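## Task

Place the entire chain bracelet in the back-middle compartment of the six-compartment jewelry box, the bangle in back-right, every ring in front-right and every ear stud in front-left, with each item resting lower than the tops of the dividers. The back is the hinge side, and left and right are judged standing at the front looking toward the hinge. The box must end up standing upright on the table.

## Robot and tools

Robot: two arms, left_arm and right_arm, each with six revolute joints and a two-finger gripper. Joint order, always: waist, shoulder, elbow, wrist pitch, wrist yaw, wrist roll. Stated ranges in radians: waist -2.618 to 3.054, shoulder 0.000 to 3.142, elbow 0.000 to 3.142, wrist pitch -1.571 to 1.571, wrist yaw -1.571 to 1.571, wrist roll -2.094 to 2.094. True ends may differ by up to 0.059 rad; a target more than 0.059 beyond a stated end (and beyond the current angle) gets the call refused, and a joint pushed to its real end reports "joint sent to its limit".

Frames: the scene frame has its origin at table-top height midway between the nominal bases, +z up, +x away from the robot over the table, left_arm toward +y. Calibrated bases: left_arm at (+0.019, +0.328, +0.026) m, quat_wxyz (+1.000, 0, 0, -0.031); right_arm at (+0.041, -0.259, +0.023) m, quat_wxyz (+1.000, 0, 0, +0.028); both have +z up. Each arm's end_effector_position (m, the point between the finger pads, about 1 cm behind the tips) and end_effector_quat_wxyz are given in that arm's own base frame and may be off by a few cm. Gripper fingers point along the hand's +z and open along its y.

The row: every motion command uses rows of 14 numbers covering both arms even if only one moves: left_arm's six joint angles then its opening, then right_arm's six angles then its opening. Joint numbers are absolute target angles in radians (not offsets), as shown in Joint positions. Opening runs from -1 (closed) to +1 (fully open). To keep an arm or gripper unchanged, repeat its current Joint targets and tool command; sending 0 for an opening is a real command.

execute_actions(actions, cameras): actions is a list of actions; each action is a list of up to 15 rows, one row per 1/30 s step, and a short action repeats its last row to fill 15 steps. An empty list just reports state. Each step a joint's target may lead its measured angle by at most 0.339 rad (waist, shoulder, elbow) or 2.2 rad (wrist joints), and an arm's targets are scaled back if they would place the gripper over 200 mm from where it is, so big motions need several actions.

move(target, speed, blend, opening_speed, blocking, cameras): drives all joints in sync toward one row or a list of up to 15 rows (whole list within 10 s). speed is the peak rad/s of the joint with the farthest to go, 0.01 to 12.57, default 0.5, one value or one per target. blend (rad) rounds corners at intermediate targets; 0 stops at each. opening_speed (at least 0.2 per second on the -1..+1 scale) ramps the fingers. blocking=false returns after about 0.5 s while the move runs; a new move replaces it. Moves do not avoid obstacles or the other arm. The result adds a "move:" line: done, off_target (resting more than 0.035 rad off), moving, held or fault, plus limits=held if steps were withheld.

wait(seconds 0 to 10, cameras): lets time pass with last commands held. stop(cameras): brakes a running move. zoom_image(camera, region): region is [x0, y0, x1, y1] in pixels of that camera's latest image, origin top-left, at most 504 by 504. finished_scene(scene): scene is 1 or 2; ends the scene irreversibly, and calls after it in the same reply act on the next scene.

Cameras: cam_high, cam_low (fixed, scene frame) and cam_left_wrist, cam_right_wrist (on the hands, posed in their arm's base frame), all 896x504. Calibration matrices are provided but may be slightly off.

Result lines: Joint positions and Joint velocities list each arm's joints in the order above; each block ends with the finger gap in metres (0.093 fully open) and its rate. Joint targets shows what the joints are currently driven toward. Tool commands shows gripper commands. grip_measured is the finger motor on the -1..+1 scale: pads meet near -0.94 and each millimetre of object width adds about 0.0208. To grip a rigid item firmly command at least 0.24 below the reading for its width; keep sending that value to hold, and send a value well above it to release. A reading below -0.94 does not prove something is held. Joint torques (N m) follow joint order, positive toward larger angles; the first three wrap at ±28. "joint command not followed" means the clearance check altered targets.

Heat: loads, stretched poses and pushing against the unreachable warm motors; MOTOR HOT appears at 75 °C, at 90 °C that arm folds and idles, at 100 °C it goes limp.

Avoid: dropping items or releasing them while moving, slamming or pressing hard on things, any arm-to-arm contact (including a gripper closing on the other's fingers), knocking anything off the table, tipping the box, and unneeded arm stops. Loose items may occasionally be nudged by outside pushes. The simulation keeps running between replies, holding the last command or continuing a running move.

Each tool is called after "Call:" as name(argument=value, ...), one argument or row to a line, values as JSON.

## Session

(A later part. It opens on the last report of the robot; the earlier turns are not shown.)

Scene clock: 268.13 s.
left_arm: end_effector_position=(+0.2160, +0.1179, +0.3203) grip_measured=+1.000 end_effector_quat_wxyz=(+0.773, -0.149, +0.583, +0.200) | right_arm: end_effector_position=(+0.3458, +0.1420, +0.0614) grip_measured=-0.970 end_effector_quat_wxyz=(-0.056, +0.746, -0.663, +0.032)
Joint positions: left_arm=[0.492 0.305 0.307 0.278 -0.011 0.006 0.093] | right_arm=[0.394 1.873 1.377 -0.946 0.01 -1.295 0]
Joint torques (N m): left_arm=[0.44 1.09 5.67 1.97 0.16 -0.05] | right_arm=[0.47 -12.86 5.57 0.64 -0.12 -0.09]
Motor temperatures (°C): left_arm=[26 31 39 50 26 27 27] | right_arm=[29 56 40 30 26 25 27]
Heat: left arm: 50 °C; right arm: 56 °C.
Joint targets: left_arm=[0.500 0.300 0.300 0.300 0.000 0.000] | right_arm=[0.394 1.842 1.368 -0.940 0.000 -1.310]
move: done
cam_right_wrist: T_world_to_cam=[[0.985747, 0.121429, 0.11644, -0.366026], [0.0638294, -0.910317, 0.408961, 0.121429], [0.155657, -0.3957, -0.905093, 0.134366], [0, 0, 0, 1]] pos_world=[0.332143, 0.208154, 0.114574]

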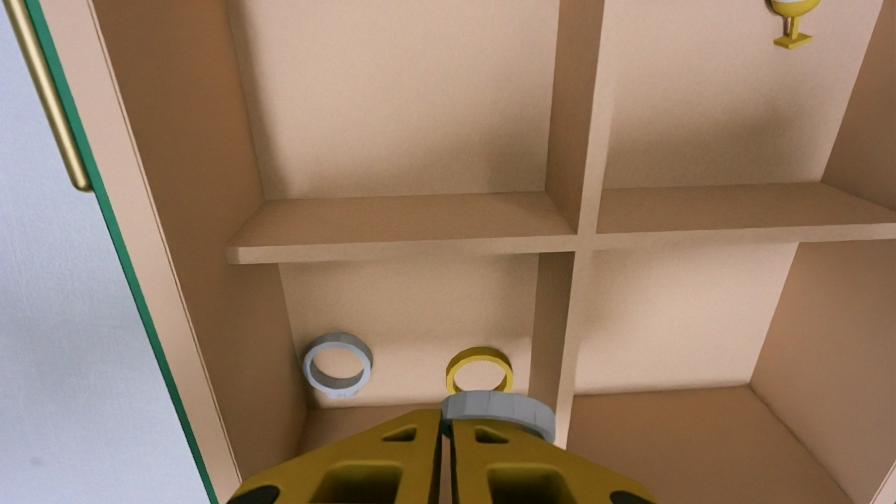

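Call:
move(
  target=[
    [0.5,0.3,0.3,0.3,0,0,1,0.394,1.915,1.225,-0.735,0,-1.31,-1],
  ],
  speed=0.25,
  cameras=["cam_right_wrist"],
)

Call:
move(
  target=[0.5,0.3,0.3,0.3,0,0,1,0.394,1.915,1.225,-0.735,0,-1.31,-0.75],
  opening_speed=0.3,
  cameras=[],
)

Call:
move(
  target=[
    [0.5,0.3,0.3,0.3,0,0,1,0.394,1.82,1.39,-0.99,0,-1.31,-0.75],
    [0.5,0.3,0.3,0.3,0,0,1,0.394,1.78,1.5,-1.15,0,-1.31,-0.75],
  ],
  speed=0.25,
  cameras=["cam_right_wrist"],
)

Scene clock: 280.70 s.
left_arm: end_effector_position=(+0.2160, +0.1179, +0.3203) grip_measured=+1.000 end_effector_quat_wxyz=(+0.773, -0.149, +0.583, +0.200) | right_arm: end_effector_position=(+0.3427, +0.1407, +0.0184) grip_measured=-0.970 end_effector_quat_wxyz=(-0.064, +0.746, -0.662, +0.036)
Joint positions: left_arm=[0.492 0.305 0.307 0.278 -0.011 0.006 0.093] | right_arm=[0.394 1.902 1.232 -0.755 0.01 -1.296 0]
Joint torques (N m): left_arm=[0.43 1.09 5.65 1.97 0.17 -0.04] | right_arm=[0.49 -8.59 5.5 0.84 -0.12 -0.09]
Motor temperatures (°C): left_arm=[26 31 38 50 26 27 27] | right_arm=[29 58 40 30 26 25 27]
Heat: left arm: 50 °C; right arm: 58 °C.
Joint targets: left_arm=[0.500 0.300 0.300 0.300 0.000 0.000] | right_arm=[0.394 1.915 1.225 -0.735 0.000 -1.310]
move: done
cam_right_wrist: T_world_to_cam=[[0.983635, 0.121684, 0.132869, -0.357337], [0.0583519, -0.912875, 0.404048, 0.140359], [0.170459, -0.389683, -0.905036, 0.0895126], [0, 0, 0, 1]] pos_world=[0.328041, 0.206494, 0.0717794]

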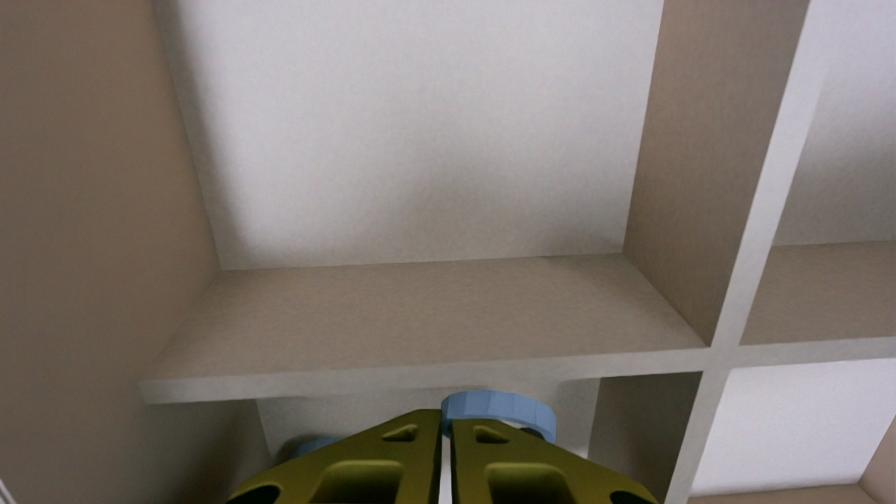

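Scene clock: 281.73 s.
left_arm: end_effector_position=(+0.2160, +0.1179, +0.3203) grip_measured=+1.000 end_effector_quat_wxyz=(+0.773, -0.149, +0.583, +0.200) | right_arm: end_effector_position=(+0.3430, +0.1408, +0.0184) grip_measured=-0.753 end_effector_quat_wxyz=(-0.064, +0.746, -0.662, +0.036)
Joint positions: left_arm=[0.492 0.305 0.307 0.278 -0.011 0.006 0.093] | right_arm=[0.394 1.902 1.232 -0.754 0.01 -1.296 0.009]
Joint torques (N m): left_arm=[0.44 1.09 5.65 1.97 0.16 -0.04] | right_arm=[0.47 -8.59 5.49 0.81 -0.12 -0.09]
Motor temperatures (°C): left_arm=[26 31 38 50 26 27 27] | right_arm=[29 58 40 30 26 25 27]
Heat: left arm: 50 °C; right arm: 58 °C.
Joint targets: left_arm=[0.500 0.300 0.300 0.300 0.000 0.000] | right_arm=[0.394 1.915 1.225 -0.735 0.000 -1.310]
move: done

Scene clock: 284.10 s.
left_arm: end_effector_position=(+0.2160, +0.1179, +0.3203) grip_measured=+1.000 end_effector_quat_wxyz=(+0.773, -0.149, +0.583, +0.200) | right_arm: end_effector_position=(+0.3336, +0.1370, +0.1078) grip_measured=-0.752 end_effector_quat_wxyz=(-0.049, +0.747, -0.663, +0.029)
Joint positions: left_arm=[0.492 0.305 0.307 0.278 -0.011 0.006 0.093] | right_arm=[0.394 1.806 1.48 -1.13 0.01 -1.296 0.009]
Joint torques (N m): left_arm=[0.43 1.09 5.65 1.97 0.16 -0.04] | right_arm=[0.47 -11.93 8.54 0.34 -0.12 -0.09]
Motor temperatures (°C): left_arm=[26 31 38 50 26 27 27] | right_arm=[29 58 40 30 26 25 27]
Heat: left arm: 50 °C; right arm: 58 °C.
Joint targets: left_arm=[0.500 0.300 0.300 0.300 0.000 0.000] | right_arm=[0.394 1.780 1.500 -1.150 0.000 -1.310]
move: done
cam_right_wrist: T_world_to_cam=[[0.987027, 0.123561, 0.102524, -0.358012], [0.0707178, -0.907841, 0.413307, 0.0954654], [0.144144, -0.400695, -0.904802, 0.180729], [0, 0, 0, 1]] pos_world=[0.320565, 0.203321, 0.160772]

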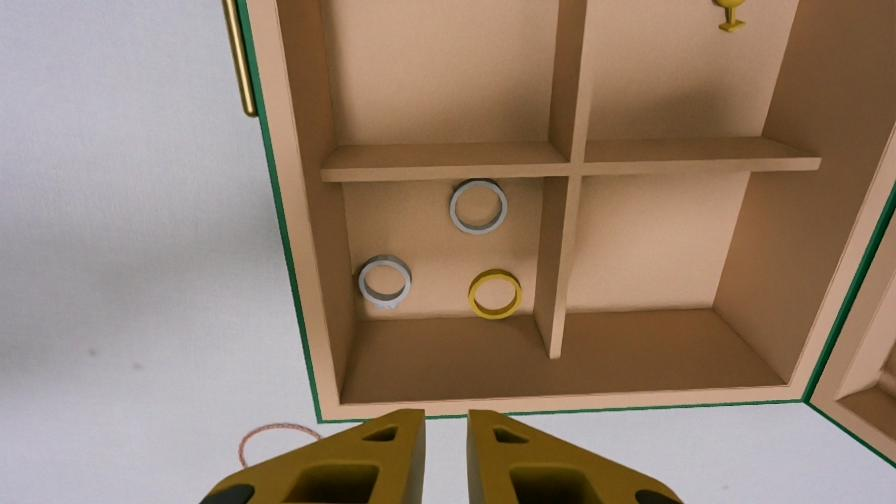

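Call:
move(
  target=[0.5,0.3,0.3,0.3,0,0,1,0.6,1.83,1.55,-1.05,0,0.3,-0.4],
  speed=0.6,
  cameras=["cam_right_wrist"],
)

Scene clock: 293.93 s.
left_arm: end_effector_position=(+0.2160, +0.1179, +0.3203) grip_measured=+1.000 end_effector_quat_wxyz=(+0.773, -0.149, +0.583, +0.200) | right_arm: end_effector_position=(+0.3213, +0.2156, +0.1212) grip_measured=-0.402 end_effector_quat_wxyz=(+0.098, -0.152, +0.983, +0.042)
Joint positions: left_arm=[0.492 0.305 0.307 0.278 -0.011 0.006 0.093] | right_arm=[0.595 1.814 1.527 -1.07 0.008 0.287 0.026]
Joint torques (N m): left_arm=[0.43 1.09 5.65 1.97 0.16 -0.05] | right_arm=[0.95 -8.23 9.07 1 -0.04 0.16]
Motor temperatures (°C): left_arm=[26 31 38 50 26 27 27] | right_arm=[29 58 40 30 26 25 27]
Heat: left arm: 50 °C; right arm: 58 °C.
Joint targets: left_arm=[0.500 0.300 0.300 0.300 0.000 0.000] | right_arm=[0.600 1.830 1.550 -1.050 0.000 0.300]
move: done
cam_right_wrist: T_world_to_cam=[[0.315253, -0.947053, -0.0608771, 0.109599], [-0.916747, -0.320492, 0.238454, 0.374112], [-0.245339, -0.0193643, -0.969244, 0.276958], [0, 0, 0, 1]] pos_world=[0.376363, 0.229059, 0.185904]

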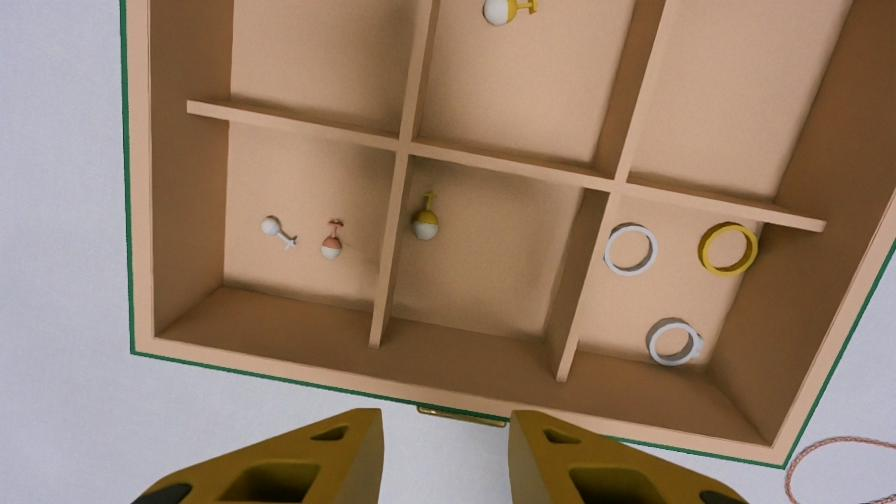

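Call:
move(
  target=[
    [0.5,0.3,0.3,0.3,0,0,1,0.6,1.87,1.46,-0.9,0,-1.07,-0.4],
    [0.5,0.3,0.3,0.3,0,0,1,0.603,1.915,1.377,-0.76,0,-1.07,-0.4],
  ],
  speed=0.6,
  cameras=["cam_right_wrist"],
)

Scene clock: 334.23 s.
left_arm: end_effector_position=(+0.2160, +0.1179, +0.3203) grip_measured=+1.000 end_effector_quat_wxyz=(+0.773, -0.149, +0.583, +0.200) | right_arm: end_effector_position=(+0.3422, +0.2305, +0.0577) grip_measured=-0.402 end_effector_quat_wxyz=(-0.128, +0.729, -0.672, +0.034)
Joint positions: left_arm=[0.492 0.305 0.307 0.278 -0.011 0.006 0.093] | right_arm=[0.596 1.907 1.381 -0.78 0.008 -1.056 0.026]
Joint torques (N m): left_arm=[0.43 1.09 5.67 1.97 0.17 -0.04] | right_arm=[1.06 -9.74 6.31 1.07 -0.11 -0.09]
Motor temperatures (°C): left_arm=[26 30 38 51 26 27 27] | right_arm=[29 53 44 31 26 25 27]
Heat: left arm: 51 °C; right arm: 53 °C.
Joint targets: left_arm=[0.500 0.300 0.300 0.300 0.000 0.000] | right_arm=[0.603 1.915 1.377 -0.760 0.000 -1.070]
move: done
cam_right_wrist: T_world_to_cam=[[0.972199, 0.0718867, 0.222848, -0.362869], [-0.00133323, -0.949993, 0.312267, 0.240742], [0.234152, -0.303883, -0.923487, 0.119683], [0, 0, 0, 1]] pos_world=[0.325078, 0.291158, 0.116215]

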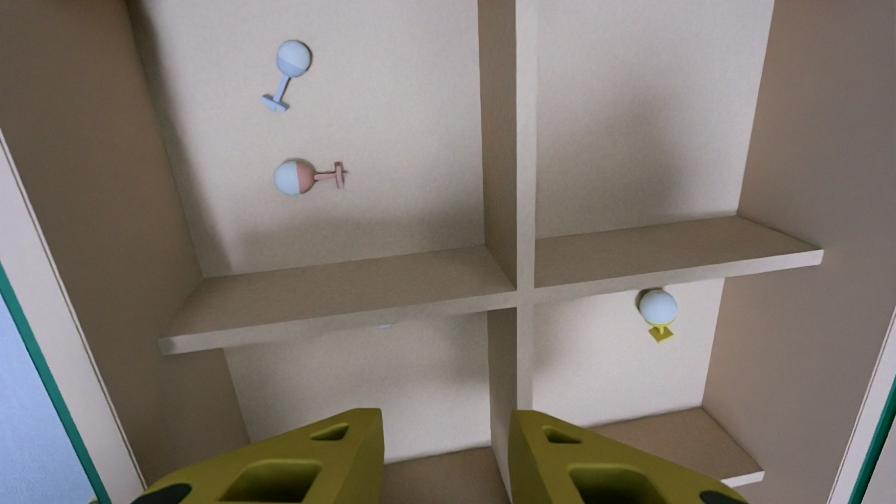

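Call:
move(
  target=[
    [0.5,0.3,0.3,0.3,0,0,1,0.618,1.915,1.377,-0.76,0,-1.06,-0.4],
    [0.5,0.3,0.3,0.3,0,0,1,0.618,1.98,1.266,-0.583,0,-1.06,-0.4],
  ],
  speed=0.25,
  cameras=["cam_right_wrist"],
)

Scene clock: 347.60 s.
left_arm: end_effector_position=(+0.2160, +0.1179, +0.3203) grip_measured=+1.000 end_effector_quat_wxyz=(+0.773, -0.149, +0.583, +0.200) | right_arm: end_effector_position=(+0.3367, +0.2298, +0.0165) grip_measured=-0.402 end_effector_quat_wxyz=(-0.118, +0.734, -0.667, +0.044)
Joint positions: left_arm=[0.492 0.305 0.307 0.278 -0.011 0.006 0.093] | right_arm=[0.613 1.955 1.277 -0.642 0.033 -1.057 0.026]
Joint torques (N m): left_arm=[0.43 1.09 5.67 1.97 0.17 -0.05] | right_arm=[0.95 -8.05 5.31 1.47 -0.33 0.04]
Heat: left arm: 51 °C; right arm: 53 °C.
Joint targets: left_arm=[0.500 0.300 0.300 0.300 0.000 0.000] | right_arm=[0.618 1.980 1.266 -0.583 0.000 -1.060]
move: off_target (right_arm); right_arm: the wrist pitch is farthest, 0.059 rad from its target
cam_right_wrist: T_world_to_cam=[[0.970879, 0.0886572, 0.222561, -0.351603], [0.00828026, -0.940868, 0.338674, 0.247101], [0.239426, -0.326968, -0.914203, 0.0860824], [0, 0, 0, 1]] pos_world=[0.318708, 0.291808, 0.0732633]

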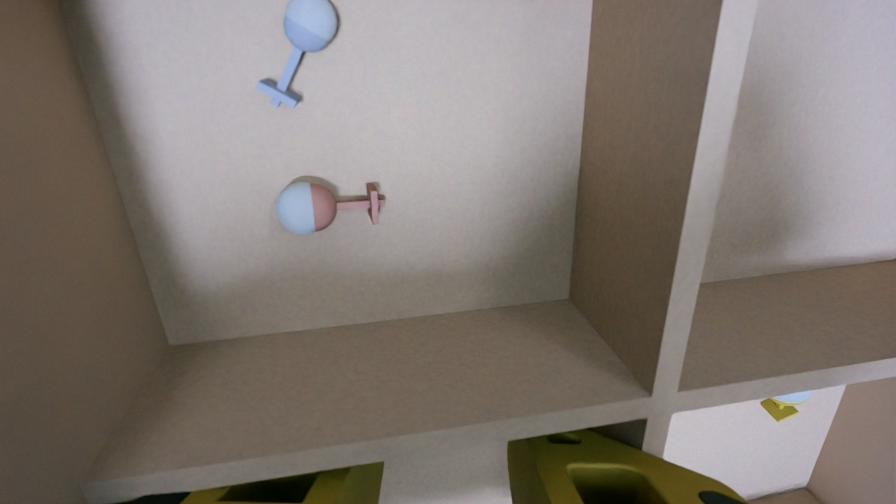

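Call:
move(
  target=[
    [0.5,0.3,0.3,0.3,0,0,1,0.605,1.9,1.42,-0.82,0,-1.06,-0.4],
    [0.5,0.3,0.3,0.3,0,0,1,0.464,1.917,1.343,-0.72,-0.35,-1.21,-0.4],
  ],
  speed=0.3,
  cameras=["cam_right_wrist"],
)

Scene clock: 370.77 s.
left_arm: end_effector_position=(+0.2160, +0.1179, +0.3203) grip_measured=+1.000 end_effector_quat_wxyz=(+0.773, -0.149, +0.583, +0.200) | right_arm: end_effector_position=(+0.3402, +0.2336, +0.0523) grip_measured=-0.402 end_effector_quat_wxyz=(-0.175, +0.737, -0.644, -0.109)
Joint positions: left_arm=[0.492 0.305 0.307 0.278 -0.011 0.006 0.093] | right_arm=[0.468 1.927 1.352 -0.742 -0.331 -1.195 0.026]
Joint torques (N m): left_arm=[0.44 1.1 5.65 1.97 0.16 -0.04] | right_arm=[0.09 -11.55 5.71 1.06 -0.45 -0.07]
Heat: left arm: 51 °C; right arm: 51 °C.
Joint targets: left_arm=[0.500 0.300 0.300 0.300 0.000 0.000] | right_arm=[0.464 1.917 1.343 -0.720 -0.350 -1.210]
move: done
cam_right_wrist: T_world_to_cam=[[0.986424, 0.120571, 0.111494, -0.370331], [0.115368, -0.99196, 0.05202, 0.229042], [0.11687, -0.0384509, -0.992403, 0.0976305], [0, 0, 0, 1]] pos_world=[0.327469, 0.275605, 0.126264]

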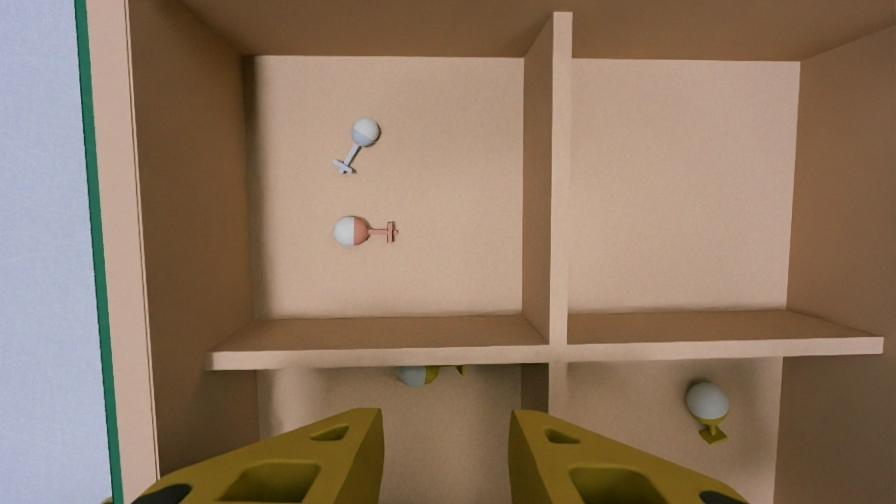

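Call:
move(
  target=[
    [0.5,0.3,0.3,0.3,0,0,1,0.448,1.925,1.34,-0.72,-0.35,-1.19,-0.4],
    [0.5,0.3,0.3,0.3,0,0,1,0.448,1.96,1.27,-0.61,-0.35,-1.19,-0.4],
  ],
  speed=0.25,
  cameras=["cam_right_wrist"],
)

Scene clock: 385.23 s.
left_arm: end_effector_position=(+0.2160, +0.1179, +0.3203) grip_measured=+1.000 end_effector_quat_wxyz=(+0.773, -0.149, +0.583, +0.200) | right_arm: end_effector_position=(+0.3403, +0.2272, +0.0292) grip_measured=-0.402 end_effector_quat_wxyz=(-0.178, +0.732, -0.648, -0.108)
Joint positions: left_arm=[0.492 0.305 0.307 0.278 -0.011 0.006 0.093] | right_arm=[0.453 1.945 1.278 -0.646 -0.334 -1.196 0.026]
Joint torques (N m): left_arm=[0.42 1.09 5.67 1.97 0.16 -0.04] | right_arm=[0.02 -9.1 5.64 1.22 -0.41 0.11]
Heat: left arm: 51 °C; right arm: 51 °C.
Joint targets: left_arm=[0.500 0.300 0.300 0.300 0.000 0.000] | right_arm=[0.448 1.960 1.270 -0.610 -0.350 -1.190]
move: off_target (right_arm); right_arm: the wrist pitch is farthest, 0.036 rad from its target
cam_right_wrist: T_world_to_cam=[[0.987783, 0.106441, 0.113824, -0.364366], [0.10146, -0.993647, 0.0487048, 0.229], [0.118285, -0.0365611, -0.992306, 0.0735116], [0, 0, 0, 1]] pos_world=[0.327985, 0.269016, 0.103266]

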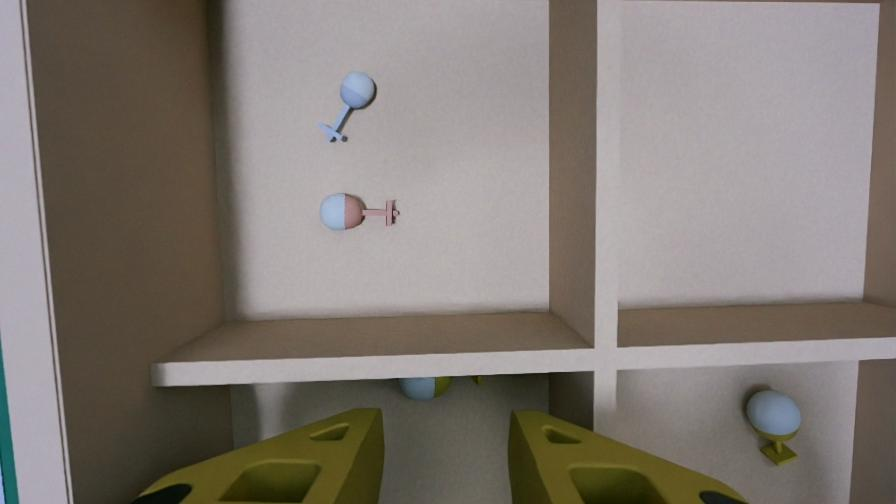

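Call:
move(
  target=[
    [0.5,0.3,0.3,0.3,0,0,1,0.448,1.991,1.229,-0.53,-0.35,-1.19,-0.4],
  ],
  speed=0.2,
  cameras=["cam_right_wrist"],
)

Scene clock: 393.23 s.
left_arm: end_effector_position=(+0.2160, +0.1179, +0.3203) grip_measured=+1.000 end_effector_quat_wxyz=(+0.773, -0.149, +0.583, +0.200) | right_arm: end_effector_position=(+0.3374, +0.2301, +0.0246) grip_measured=-0.402 end_effector_quat_wxyz=(-0.186, +0.732, -0.645, -0.117)
Joint positions: left_arm=[0.492 0.305 0.307 0.278 -0.011 0.006 0.093] | right_arm=[0.453 1.945 1.249 -0.608 -0.359 -1.196 0.026]
Joint torques (N m): left_arm=[0.44 1.09 5.65 1.97 0.17 -0.04] | right_arm=[0.03 -6.06 4.46 1.71 -0.17 0.11]
Heat: left arm: 51 °C; right arm: 51 °C.
Joint targets: left_arm=[0.500 0.300 0.300 0.300 0.000 0.000] | right_arm=[0.448 1.991 1.229 -0.530 -0.350 -1.190]
move: off_target (right_arm); right_arm: the wrist pitch is farthest, 0.078 rad from its target
cam_right_wrist: T_world_to_cam=[[0.987343, 0.109913, 0.114336, -0.361937], [0.107967, -0.993886, 0.0230947, 0.230945], [0.116175, -0.0104579, -0.993174, 0.0641612], [0, 0, 0, 1]] pos_world=[0.324968, 0.269986, 0.099772]

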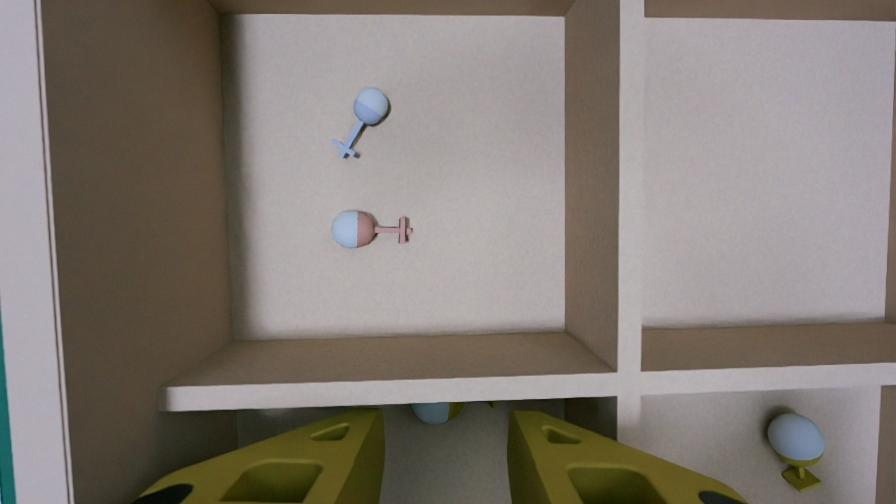

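Call:
move(
  target=[
    [0.5,0.3,0.3,0.3,0,0,1,0.45,1.91,1.36,-0.76,-0.35,-1.19,-0.4],
    [0.5,0.3,0.3,0.3,0,0,1,0.43,1.91,1.5,-1.0,-0.4,-0.4,-0.55],
    [0.5,0.3,0.3,0.3,0,0,1,0.417,2.02,1.525,-0.955,-0.46,0.28,-0.55],
  ],
  speed=0.5,
  cameras=["cam_right_wrist"],
)

Scene clock: 418.13 s.
left_arm: end_effector_position=(+0.2160, +0.1179, +0.3203) grip_measured=+1.000 end_effector_quat_wxyz=(+0.773, -0.149, +0.583, +0.200) | right_arm: end_effector_position=(+0.3307, +0.2296, +0.0641) grip_measured=-0.547 end_effector_quat_wxyz=(-0.032, -0.086, +0.970, +0.226)
Joint positions: left_arm=[0.492 0.305 0.307 0.278 -0.011 0.006 0.093] | right_arm=[0.423 2.003 1.504 -0.976 -0.451 0.268 0.019]
Joint torques (N m): left_arm=[0.44 1.07 5.67 1.97 0.17 -0.04] | right_arm=[-0.06 -9.51 8.51 0.79 -0.35 0.13]
Heat: left arm: 51 °C; right arm: 50 °C.
Joint targets: left_arm=[0.500 0.300 0.300 0.300 0.000 0.000] | right_arm=[0.417 2.020 1.525 -0.955 -0.460 0.280]
move: done
cam_right_wrist: T_world_to_cam=[[0.157892, -0.877337, -0.453156, 0.177561], [-0.83978, -0.36072, 0.405772, 0.373831], [-0.519461, 0.316483, -0.793725, 0.22644], [0, 0, 0, 1]] pos_world=[0.403527, 0.218965, 0.108504]

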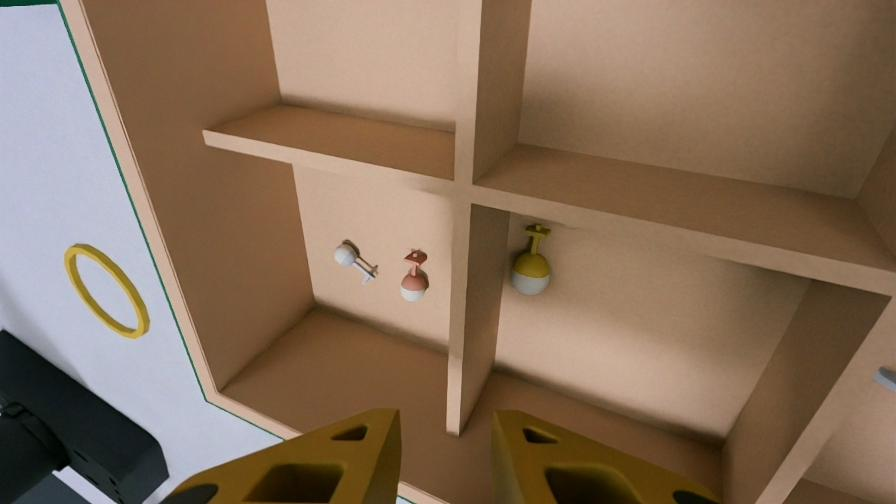

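Call:
move(
  target=[
    [0.5,0.3,0.3,0.3,0,0,1,0.44,2.073,1.44,-0.84,-0.46,0.28,-0.55],
  ],
  speed=0.3,
  cameras=["cam_right_wrist"],
)

Scene clock: 438.73 s.
left_arm: end_effector_position=(+0.2160, +0.1179, +0.3203) grip_measured=+1.000 end_effector_quat_wxyz=(+0.773, -0.149, +0.583, +0.200) | right_arm: end_effector_position=(+0.3330, +0.2369, +0.0333) grip_measured=-0.547 end_effector_quat_wxyz=(-0.032, -0.091, +0.968, +0.231)
Joint positions: left_arm=[0.492 0.305 0.307 0.278 -0.011 0.006 0.093] | right_arm=[0.434 2.056 1.451 -0.863 -0.46 0.27 0.019]
Joint torques (N m): left_arm=[0.43 1.09 5.65 1.97 0.16 -0.04] | right_arm=[0.99 -9.8 5.26 0.79 -0.26 0.13]
Heat: left arm: 52 °C; right arm: 53 °C.
Joint targets: left_arm=[0.500 0.300 0.300 0.300 0.000 0.000] | right_arm=[0.440 2.073 1.440 -0.840 -0.460 0.280]
move: done
cam_right_wrist: T_world_to_cam=[[0.167965, -0.870501, -0.462618, 0.164956], [-0.837022, -0.37384, 0.399547, 0.3933], [-0.520751, 0.320112, -0.791421, 0.200336], [0, 0, 0, 1]] pos_world=[0.405819, 0.226495, 0.0777198]

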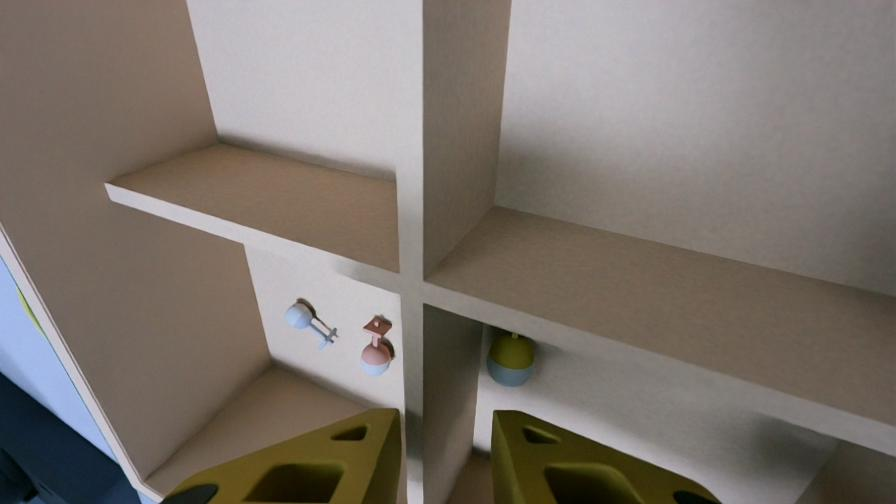

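Call:
move(
  target=[
    [0.5,0.3,0.3,0.3,0,0,1,0.43,2.01,1.52,-0.97,-0.46,0.28,-0.62],
    [0.5,0.3,0.3,0.3,0,0,1,0.402,2.01,1.52,-0.97,-0.46,0.28,-0.62],
    [0.5,0.3,0.3,0.3,0,0,1,0.402,2.063,1.452,-0.853,-0.46,0.28,-0.62],
  ],
  speed=0.25,
  cameras=["cam_right_wrist"],
)

Scene clock: 469.00 s.
left_arm: end_effector_position=(+0.2160, +0.1179, +0.3203) grip_measured=+1.000 end_effector_quat_wxyz=(+0.773, -0.149, +0.583, +0.200) | right_arm: end_effector_position=(+0.3409, +0.2271, +0.0394) grip_measured=-0.617 end_effector_quat_wxyz=(-0.025, -0.077, +0.969, +0.233)
Joint positions: left_arm=[0.492 0.305 0.307 0.278 -0.011 0.006 0.093] | right_arm=[0.404 2.046 1.46 -0.876 -0.461 0.27 0.016]
Joint torques (N m): left_arm=[0.44 1.09 5.67 1.97 0.16 -0.04] | right_arm=[0.34 -9.76 5.52 0.81 -0.25 0.13]
Heat: left arm: 52 °C; right arm: 52 °C.
Joint targets: left_arm=[0.500 0.300 0.300 0.300 0.000 0.000] | right_arm=[0.402 2.063 1.452 -0.853 -0.460 0.280]
move: done
cam_right_wrist: T_world_to_cam=[[0.144172, -0.873648, -0.464709, 0.166845], [-0.850365, -0.349543, 0.393319, 0.393047], [-0.506057, 0.338466, -0.793314, 0.20341], [0, 0, 0, 1]] pos_world=[0.413116, 0.214303, 0.0843099]

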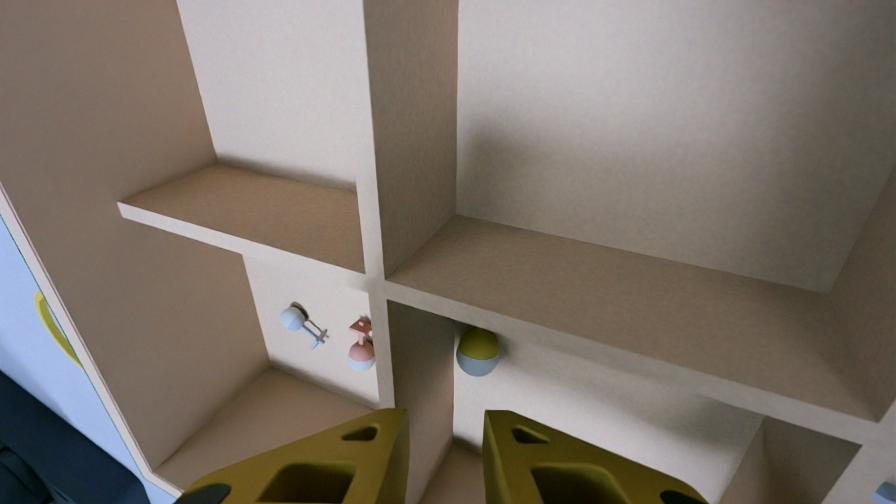

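Call:
move(
  target=[
    [0.5,0.3,0.3,0.3,0,0,1,0.382,2.05,1.47,-0.88,-0.46,0.28,-0.62],
    [0.5,0.3,0.3,0.3,0,0,1,0.40,2.078,1.436,-0.822,-0.46,0.28,-0.62],
  ],
  speed=0.2,
  cameras=["cam_right_wrist"],
)

Scene clock: 479.33 s.
left_arm: end_effector_position=(+0.2160, +0.1179, +0.3203) grip_measured=+1.000 end_effector_quat_wxyz=(+0.773, -0.149, +0.583, +0.200) | right_arm: end_effector_position=(+0.3436, +0.2235, +0.0295) grip_measured=-0.617 end_effector_quat_wxyz=(-0.025, -0.072, +0.970, +0.233)
Joint positions: left_arm=[0.492 0.305 0.307 0.278 -0.011 0.006 0.093] | right_arm=[0.393 2.062 1.444 -0.845 -0.461 0.27 0.016]
Joint torques (N m): left_arm=[0.44 1.09 5.65 1.97 0.17 -0.04] | right_arm=[1.11 -9.98 5.55 0.81 -0.25 0.13]
Heat: left arm: 52 °C; right arm: 52 °C.
Joint targets: left_arm=[0.500 0.300 0.300 0.300 0.000 0.000] | right_arm=[0.400 2.078 1.436 -0.822 -0.460 0.280]
move: done
cam_right_wrist: T_world_to_cam=[[0.133664, -0.875617, -0.464142, 0.162783], [-0.853081, -0.340017, 0.395779, 0.396689], [-0.504367, 0.343049, -0.792421, 0.196438], [0, 0, 0, 1]] pos_world=[0.415727, 0.210028, 0.0742147]

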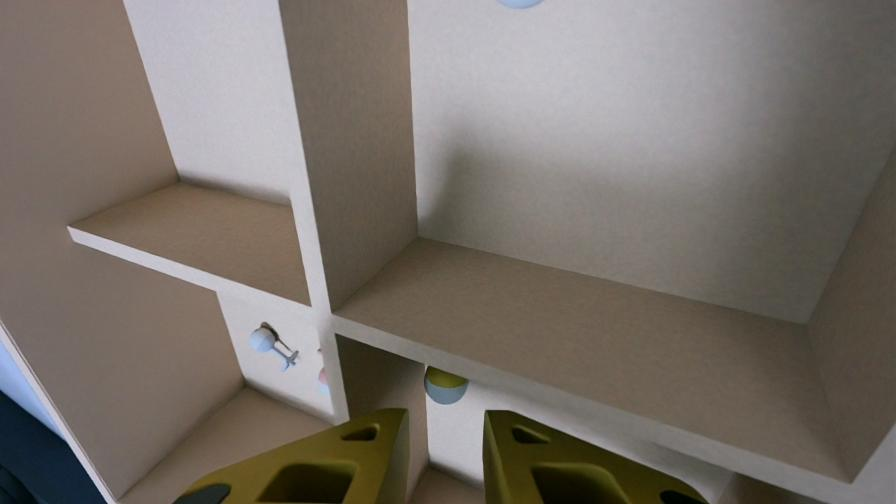

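Call:
move(
  target=[
    [0.5,0.3,0.3,0.3,0,0,1,0.42,2.103,1.398,-0.765,-0.46,0.28,-0.62],
  ],
  speed=0.15,
  cameras=["cam_right_wrist"],
)

Scene clock: 489.37 s.
left_arm: end_effector_position=(+0.2160, +0.1179, +0.3203) grip_measured=+1.000 end_effector_quat_wxyz=(+0.773, -0.149, +0.583, +0.200) | right_arm: end_effector_position=(+0.3389, +0.2255, +0.0165) grip_measured=-0.618 end_effector_quat_wxyz=(-0.027, -0.077, +0.970, +0.227)
Joint positions: left_arm=[0.492 0.305 0.307 0.278 -0.011 0.006 0.093] | right_arm=[0.405 2.075 1.41 -0.804 -0.452 0.271 0.016]
Joint torques (N m): left_arm=[0.43 1.09 5.65 1.97 0.16 -0.04] | right_arm=[1.74 -8.76 5 0.95 -0.35 0.12]
Heat: left arm: 52 °C; right arm: 52 °C.
Joint targets: left_arm=[0.500 0.300 0.300 0.300 0.000 0.000] | right_arm=[0.420 2.103 1.398 -0.765 -0.460 0.280]
move: off_target (right_arm); right_arm: the wrist pitch is farthest, 0.039 rad from its target
cam_right_wrist: T_world_to_cam=[[0.142848, -0.878952, -0.455015, 0.156564], [-0.849021, -0.345099, 0.400086, 0.398267], [-0.508682, 0.329166, -0.795546, 0.187791], [0, 0, 0, 1]] pos_world=[0.411299, 0.21324, 0.0612941]

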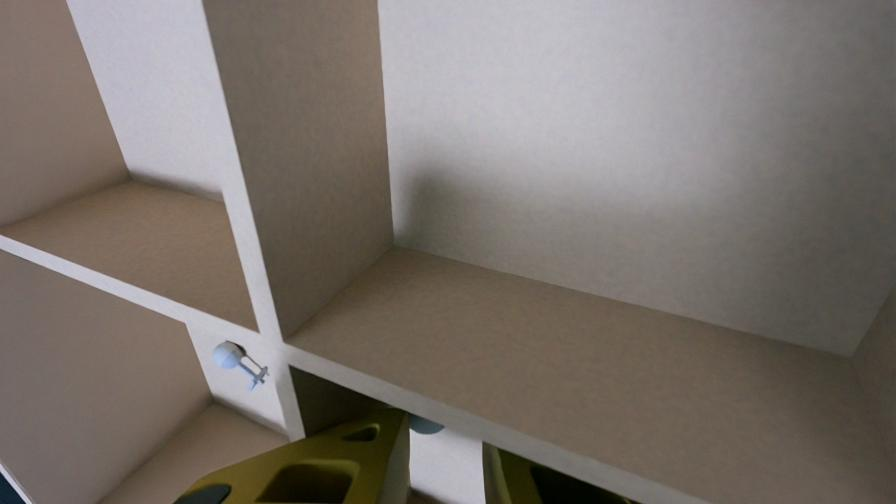

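Call:
move(
  target=[
    [0.5,0.3,0.3,0.3,0,0,1,0.408,2.12,1.386,-0.73,-0.46,0.28,-0.62],
  ],
  speed=0.15,
  cameras=["cam_right_wrist"],
)

Scene clock: 498.77 s.
left_arm: end_effector_position=(+0.2160, +0.1179, +0.3203) grip_measured=+1.000 end_effector_quat_wxyz=(+0.773, -0.149, +0.583, +0.200) | right_arm: end_effector_position=(+0.3396, +0.2244, +0.0134) grip_measured=-0.618 end_effector_quat_wxyz=(-0.027, -0.075, +0.970, +0.229)
Joint positions: left_arm=[0.492 0.305 0.307 0.278 -0.011 0.006 0.093] | right_arm=[0.401 2.079 1.402 -0.791 -0.455 0.271 0.016]
Joint torques (N m): left_arm=[0.43 1.09 5.67 1.97 0.17 -0.04] | right_arm=[1.09 -7.54 4.59 1.2 -0.29 0.12]
Heat: left arm: 52 °C; right arm: 52 °C.
Joint targets: left_arm=[0.500 0.300 0.300 0.300 0.000 0.000] | right_arm=[0.408 2.120 1.386 -0.730 -0.460 0.280]
move: off_target (right_arm); right_arm: the wrist pitch is farthest, 0.061 rad from its target
cam_right_wrist: T_world_to_cam=[[0.138816, -0.877838, -0.4584, 0.155224], [-0.850127, -0.34305, 0.3995, 0.399611], [-0.50795, 0.334241, -0.793895, 0.184526], [0, 0, 0, 1]] pos_world=[0.411903, 0.211672, 0.0580045]

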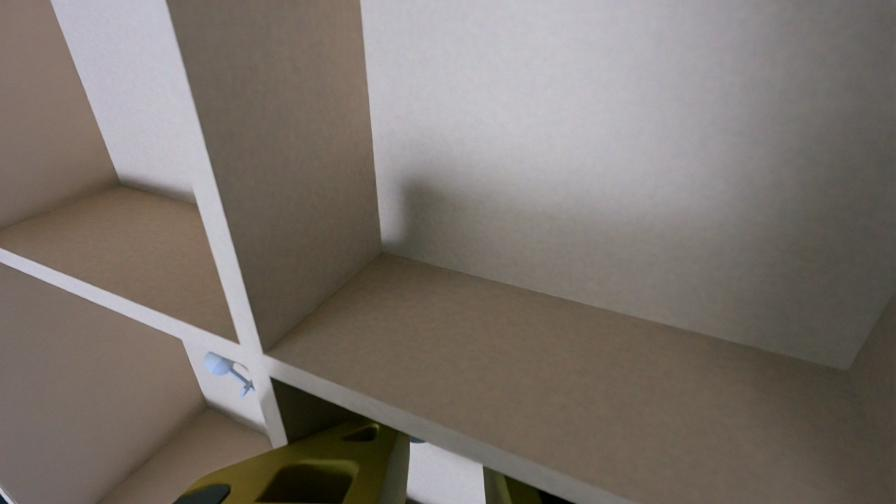

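Call:
move(
  target=[0.5,0.3,0.3,0.3,0,0,1,0.402,2.1,1.395,-0.77,-0.46,0.28,-1],
  opening_speed=0.3,
  cameras=["cam_right_wrist"],
)

Scene clock: 505.70 s.
left_arm: end_effector_position=(+0.2160, +0.1179, +0.3203) grip_measured=+1.000 end_effector_quat_wxyz=(+0.773, -0.149, +0.583, +0.200) | right_arm: end_effector_position=(+0.3383, +0.2277, +0.0152) grip_measured=-0.973 end_effector_quat_wxyz=(-0.030, -0.075, +0.967, +0.241)
Joint positions: left_arm=[0.492 0.305 0.307 0.278 -0.011 0.006 0.093] | right_arm=[0.401 2.079 1.402 -0.789 -0.48 0.271 0]
Joint torques (N m): left_arm=[0.43 1.09 5.67 1.97 0.16 -0.04] | right_arm=[0.58 -9.44 5.48 0.76 -0.07 0.12]
Heat: left arm: 52 °C; right arm: 52 °C.
Joint targets: left_arm=[0.500 0.300 0.300 0.300 0.000 0.000] | right_arm=[0.402 2.100 1.395 -0.770 -0.460 0.280]
move: done
cam_right_wrist: T_world_to_cam=[[0.136872, -0.866585, -0.479891, 0.157657], [-0.846072, -0.354229, 0.398353, 0.400159], [-0.515198, 0.351499, -0.781677, 0.18259], [0, 0, 0, 1]] pos_world=[0.411054, 0.214191, 0.0589806]

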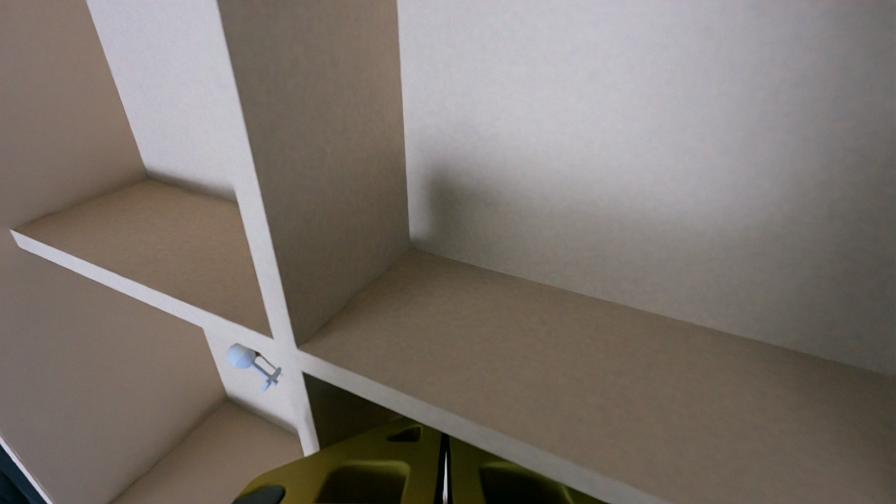

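Call:
move(
  target=[0.5,0.3,0.3,0.3,0,0,1,0.40,1.95,1.56,-1.08,-0.3,0.28,-1],
  speed=0.25,
  cameras=["cam_right_wrist"],
)

Scene clock: 512.83 s.
left_arm: end_effector_position=(+0.2160, +0.1179, +0.3203) grip_measured=+1.000 end_effector_quat_wxyz=(+0.773, -0.149, +0.583, +0.200) | right_arm: end_effector_position=(+0.3377, +0.1987, +0.0724) grip_measured=-0.973 end_effector_quat_wxyz=(-0.018, -0.070, +0.985, +0.157)
Joint positions: left_arm=[0.492 0.305 0.307 0.278 -0.011 0.006 0.093] | right_arm=[0.401 1.979 1.541 -1.063 -0.309 0.271 0]
Joint torques (N m): left_arm=[0.43 1.1 5.67 1.97 0.16 -0.05] | right_arm=[0.42 -13.67 8.31 0.32 -0.09 0.13]
Heat: left arm: 52 °C; right arm: 52 °C.
Joint targets: left_arm=[0.500 0.300 0.300 0.300 0.000 0.000] | right_arm=[0.400 1.950 1.560 -1.080 -0.300 0.280]
move: done
cam_right_wrist: T_world_to_cam=[[0.13726, -0.937014, -0.321191, 0.162403], [-0.864935, -0.271412, 0.422166, 0.354699], [-0.48275, 0.219863, -0.84771, 0.25722], [0, 0, 0, 1]] pos_world=[0.408673, 0.19189, 0.120468]

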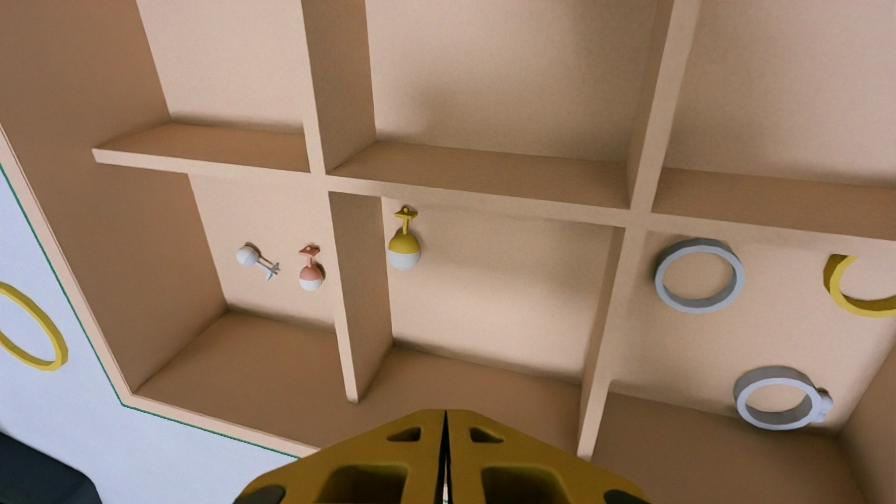

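Call:
move(
  target=[
    [0.5,0.3,0.3,0.3,0,0,1,0.44,2.01,1.52,-0.97,-0.46,0.28,-1],
    [0.5,0.3,0.3,0.3,0,0,1,0.438,2.085,1.432,-0.82,-0.46,0.28,-1],
  ],
  speed=0.25,
  cameras=["cam_right_wrist"],
)

Scene clock: 533.97 s.
left_arm: end_effector_position=(+0.2160, +0.1179, +0.3203) grip_measured=+1.000 end_effector_quat_wxyz=(+0.773, -0.149, +0.583, +0.200) | right_arm: end_effector_position=(+0.3303, +0.2335, +0.0260) grip_measured=-0.973 end_effector_quat_wxyz=(-0.039, -0.088, +0.970, +0.223)
Joint positions: left_arm=[0.492 0.305 0.307 0.278 -0.011 0.006 0.093] | right_arm=[0.433 2.067 1.441 -0.863 -0.451 0.271 0]
Joint torques (N m): left_arm=[0.44 1.09 5.65 1.97 0.17 -0.04] | right_arm=[0.91 -9.68 5.35 0.96 -0.34 0.12]
Motor temperatures (°C): left_arm=[26 30 38 52 26 27 27] | right_arm=[29 56 40 30 27 25 27]
Heat: left arm: 52 °C; right arm: 56 °C.
Joint targets: left_arm=[0.500 0.300 0.300 0.300 0.000 0.000] | right_arm=[0.438 2.085 1.432 -0.820 -0.460 0.280]
move: off_target (right_arm); right_arm: the wrist pitch is farthest, 0.043 rad from its target
cam_right_wrist: T_world_to_cam=[[0.15872, -0.878883, -0.449858, 0.163811], [-0.831871, -0.364453, 0.418526, 0.388295], [-0.531788, 0.307796, -0.788964, 0.200705], [0, 0, 0, 1]] pos_world=[0.403744, 0.22371, 0.0695295]

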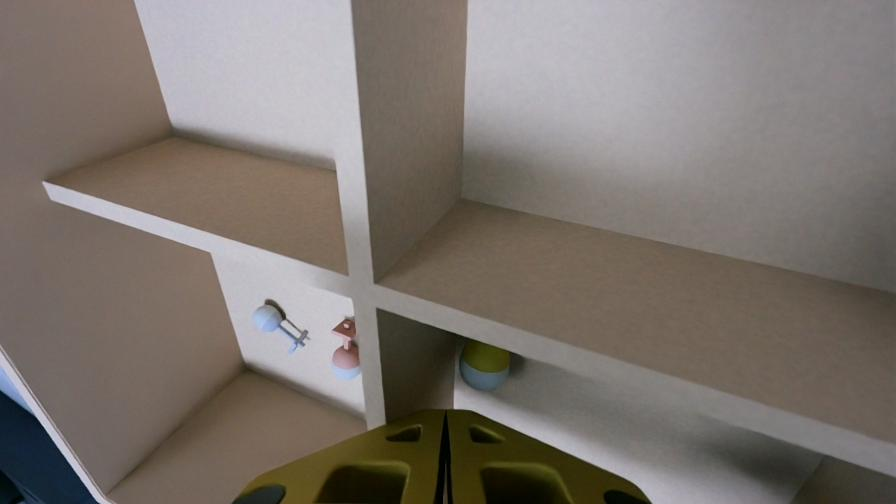

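Call:
move(
  target=[
    [0.5,0.3,0.3,0.3,0,0,1,0.42,2.085,1.432,-0.82,-0.46,0.28,-1],
    [0.5,0.3,0.3,0.3,0,0,1,0.42,2.098,1.415,-0.79,-0.46,0.28,-1],
  ],
  speed=0.15,
  cameras=["cam_right_wrist"],
)

Scene clock: 545.40 s.
left_arm: end_effector_position=(+0.2160, +0.1179, +0.3203) grip_measured=+1.000 end_effector_quat_wxyz=(+0.773, -0.149, +0.583, +0.200) | right_arm: end_effector_position=(+0.3354, +0.2306, +0.0183) grip_measured=-0.973 end_effector_quat_wxyz=(-0.033, -0.084, +0.970, +0.226)
Joint positions: left_arm=[0.492 0.305 0.307 0.278 -0.011 0.006 0.093] | right_arm=[0.421 2.078 1.424 -0.823 -0.451 0.271 0]
Joint torques (N m): left_arm=[0.44 1.09 5.65 1.97 0.16 -0.04] | right_arm=[0.38 -9.57 5.26 0.89 -0.35 0.12]
Motor temperatures (°C): left_arm=[26 30 38 52 26 27 27] | right_arm=[29 56 40 31 27 25 27]
Heat: left arm: 52 °C; right arm: 56 °C.
Joint targets: left_arm=[0.500 0.300 0.300 0.300 0.000 0.000] | right_arm=[0.420 2.098 1.415 -0.790 -0.460 0.280]
move: done
cam_right_wrist: T_world_to_cam=[[0.153231, -0.878489, -0.452523, 0.158846], [-0.84056, -0.356652, 0.407748, 0.395993], [-0.519596, 0.317893, -0.793073, 0.1919], [0, 0, 0, 1]] pos_world=[0.408226, 0.219772, 0.0626071]

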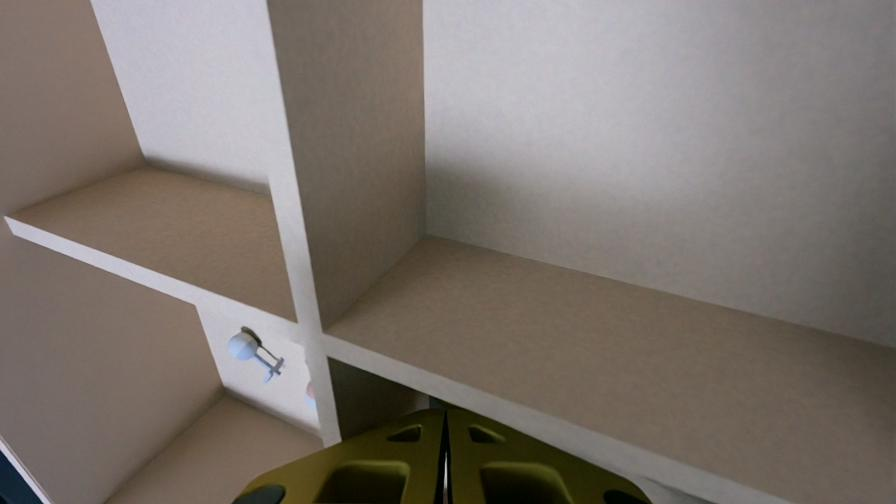

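Call:
move(
  target=[
    [0.5,0.3,0.3,0.3,0,0,1,0.42,2.108,1.408,-0.77,-0.46,0.28,-1],
    [0.5,0.3,0.3,0.3,0,0,1,0.35,2.108,1.408,-0.77,-0.46,0.28,-1],
  ],
  speed=0.06,
  cameras=["cam_right_wrist"],
)

Call:
move(
  target=[0.5,0.3,0.3,0.3,0,0,1,0.35,1.95,1.56,-1.08,-0.3,0.28,-1],
  speed=0.3,
  cameras=["cam_right_wrist"],
)

Scene clock: 553.87 s.
left_arm: end_effector_position=(+0.2160, +0.1179, +0.3203) grip_measured=+1.000 end_effector_quat_wxyz=(+0.773, -0.149, +0.583, +0.200) | right_arm: end_effector_position=(+0.3472, +0.2154, +0.0139) grip_measured=-0.973 end_effector_quat_wxyz=(-0.029, -0.056, +0.969, +0.239)
Joint positions: left_arm=[0.492 0.305 0.307 0.278 -0.011 0.006 0.093] | right_arm=[0.365 2.089 1.414 -0.798 -0.476 0.273 0]
Joint torques (N m): left_arm=[0.43 1.09 5.65 1.97 0.17 -0.04] | right_arm=[-0.8 -9.73 5.56 0.84 -0.11 0.11]
Motor temperatures (°C): left_arm=[26 30 38 53 26 27 27] | right_arm=[29 56 40 31 27 25 27]
Heat: left arm: 53 °C; right arm: 56 °C.
Joint targets: left_arm=[0.500 0.300 0.300 0.300 0.000 0.000] | right_arm=[0.350 2.108 1.408 -0.770 -0.460 0.280]
move: done
cam_right_wrist: T_world_to_cam=[[0.100875, -0.87417, -0.475027, 0.159154], [-0.856309, -0.31937, 0.405879, 0.399822], [-0.506517, 0.365827, -0.780776, 0.184382], [0, 0, 0, 1]] pos_world=[0.419709, 0.199367, 0.057284]

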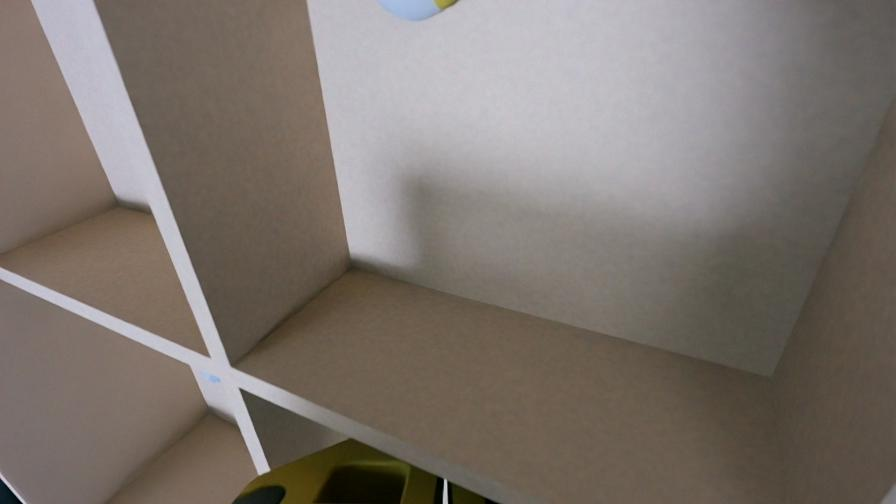

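Scene clock: 555.57 s.
left_arm: end_effector_position=(+0.2160, +0.1179, +0.3203) grip_measured=+1.000 end_effector_quat_wxyz=(+0.773, -0.149, +0.583, +0.200) | right_arm: end_effector_position=(+0.3465, +0.1836, +0.0731) grip_measured=-0.973 end_effector_quat_wxyz=(-0.014, -0.046, +0.986, +0.158)
Joint positions: left_arm=[0.492 0.305 0.307 0.278 -0.011 0.006 0.093] | right_arm=[0.356 1.978 1.542 -1.063 -0.31 0.273 0]
Joint torques (N m): left_arm=[0.44 1.09 5.65 1.97 0.16 -0.04] | right_arm=[-0.03 -13.56 8.28 0.33 -0.06 0.11]
Motor temperatures (°C): left_arm=[26 30 38 53 26 27 27] | right_arm=[29 56 40 30 27 25 27]
Heat: left arm: 53 °C; right arm: 56 °C.
Joint targets: left_arm=[0.500 0.300 0.300 0.300 0.000 0.000] | right_arm=[0.350 1.950 1.560 -1.080 -0.300 0.280]
move: done
cam_right_wrist: T_world_to_cam=[[0.0931425, -0.942158, -0.321967, 0.163464], [-0.877159, -0.230648, 0.42118, 0.354759], [-0.47108, 0.243186, -0.847906, 0.257051], [0, 0, 0, 1]] pos_world=[0.417046, 0.173322, 0.121167]

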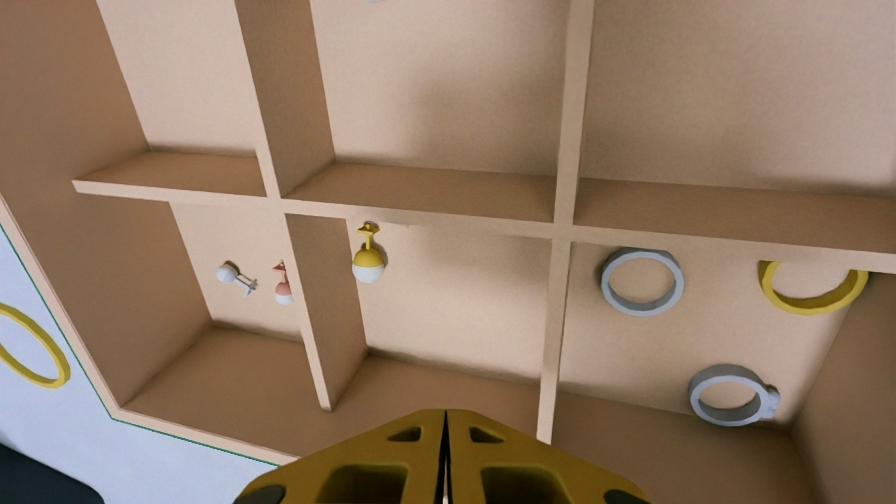

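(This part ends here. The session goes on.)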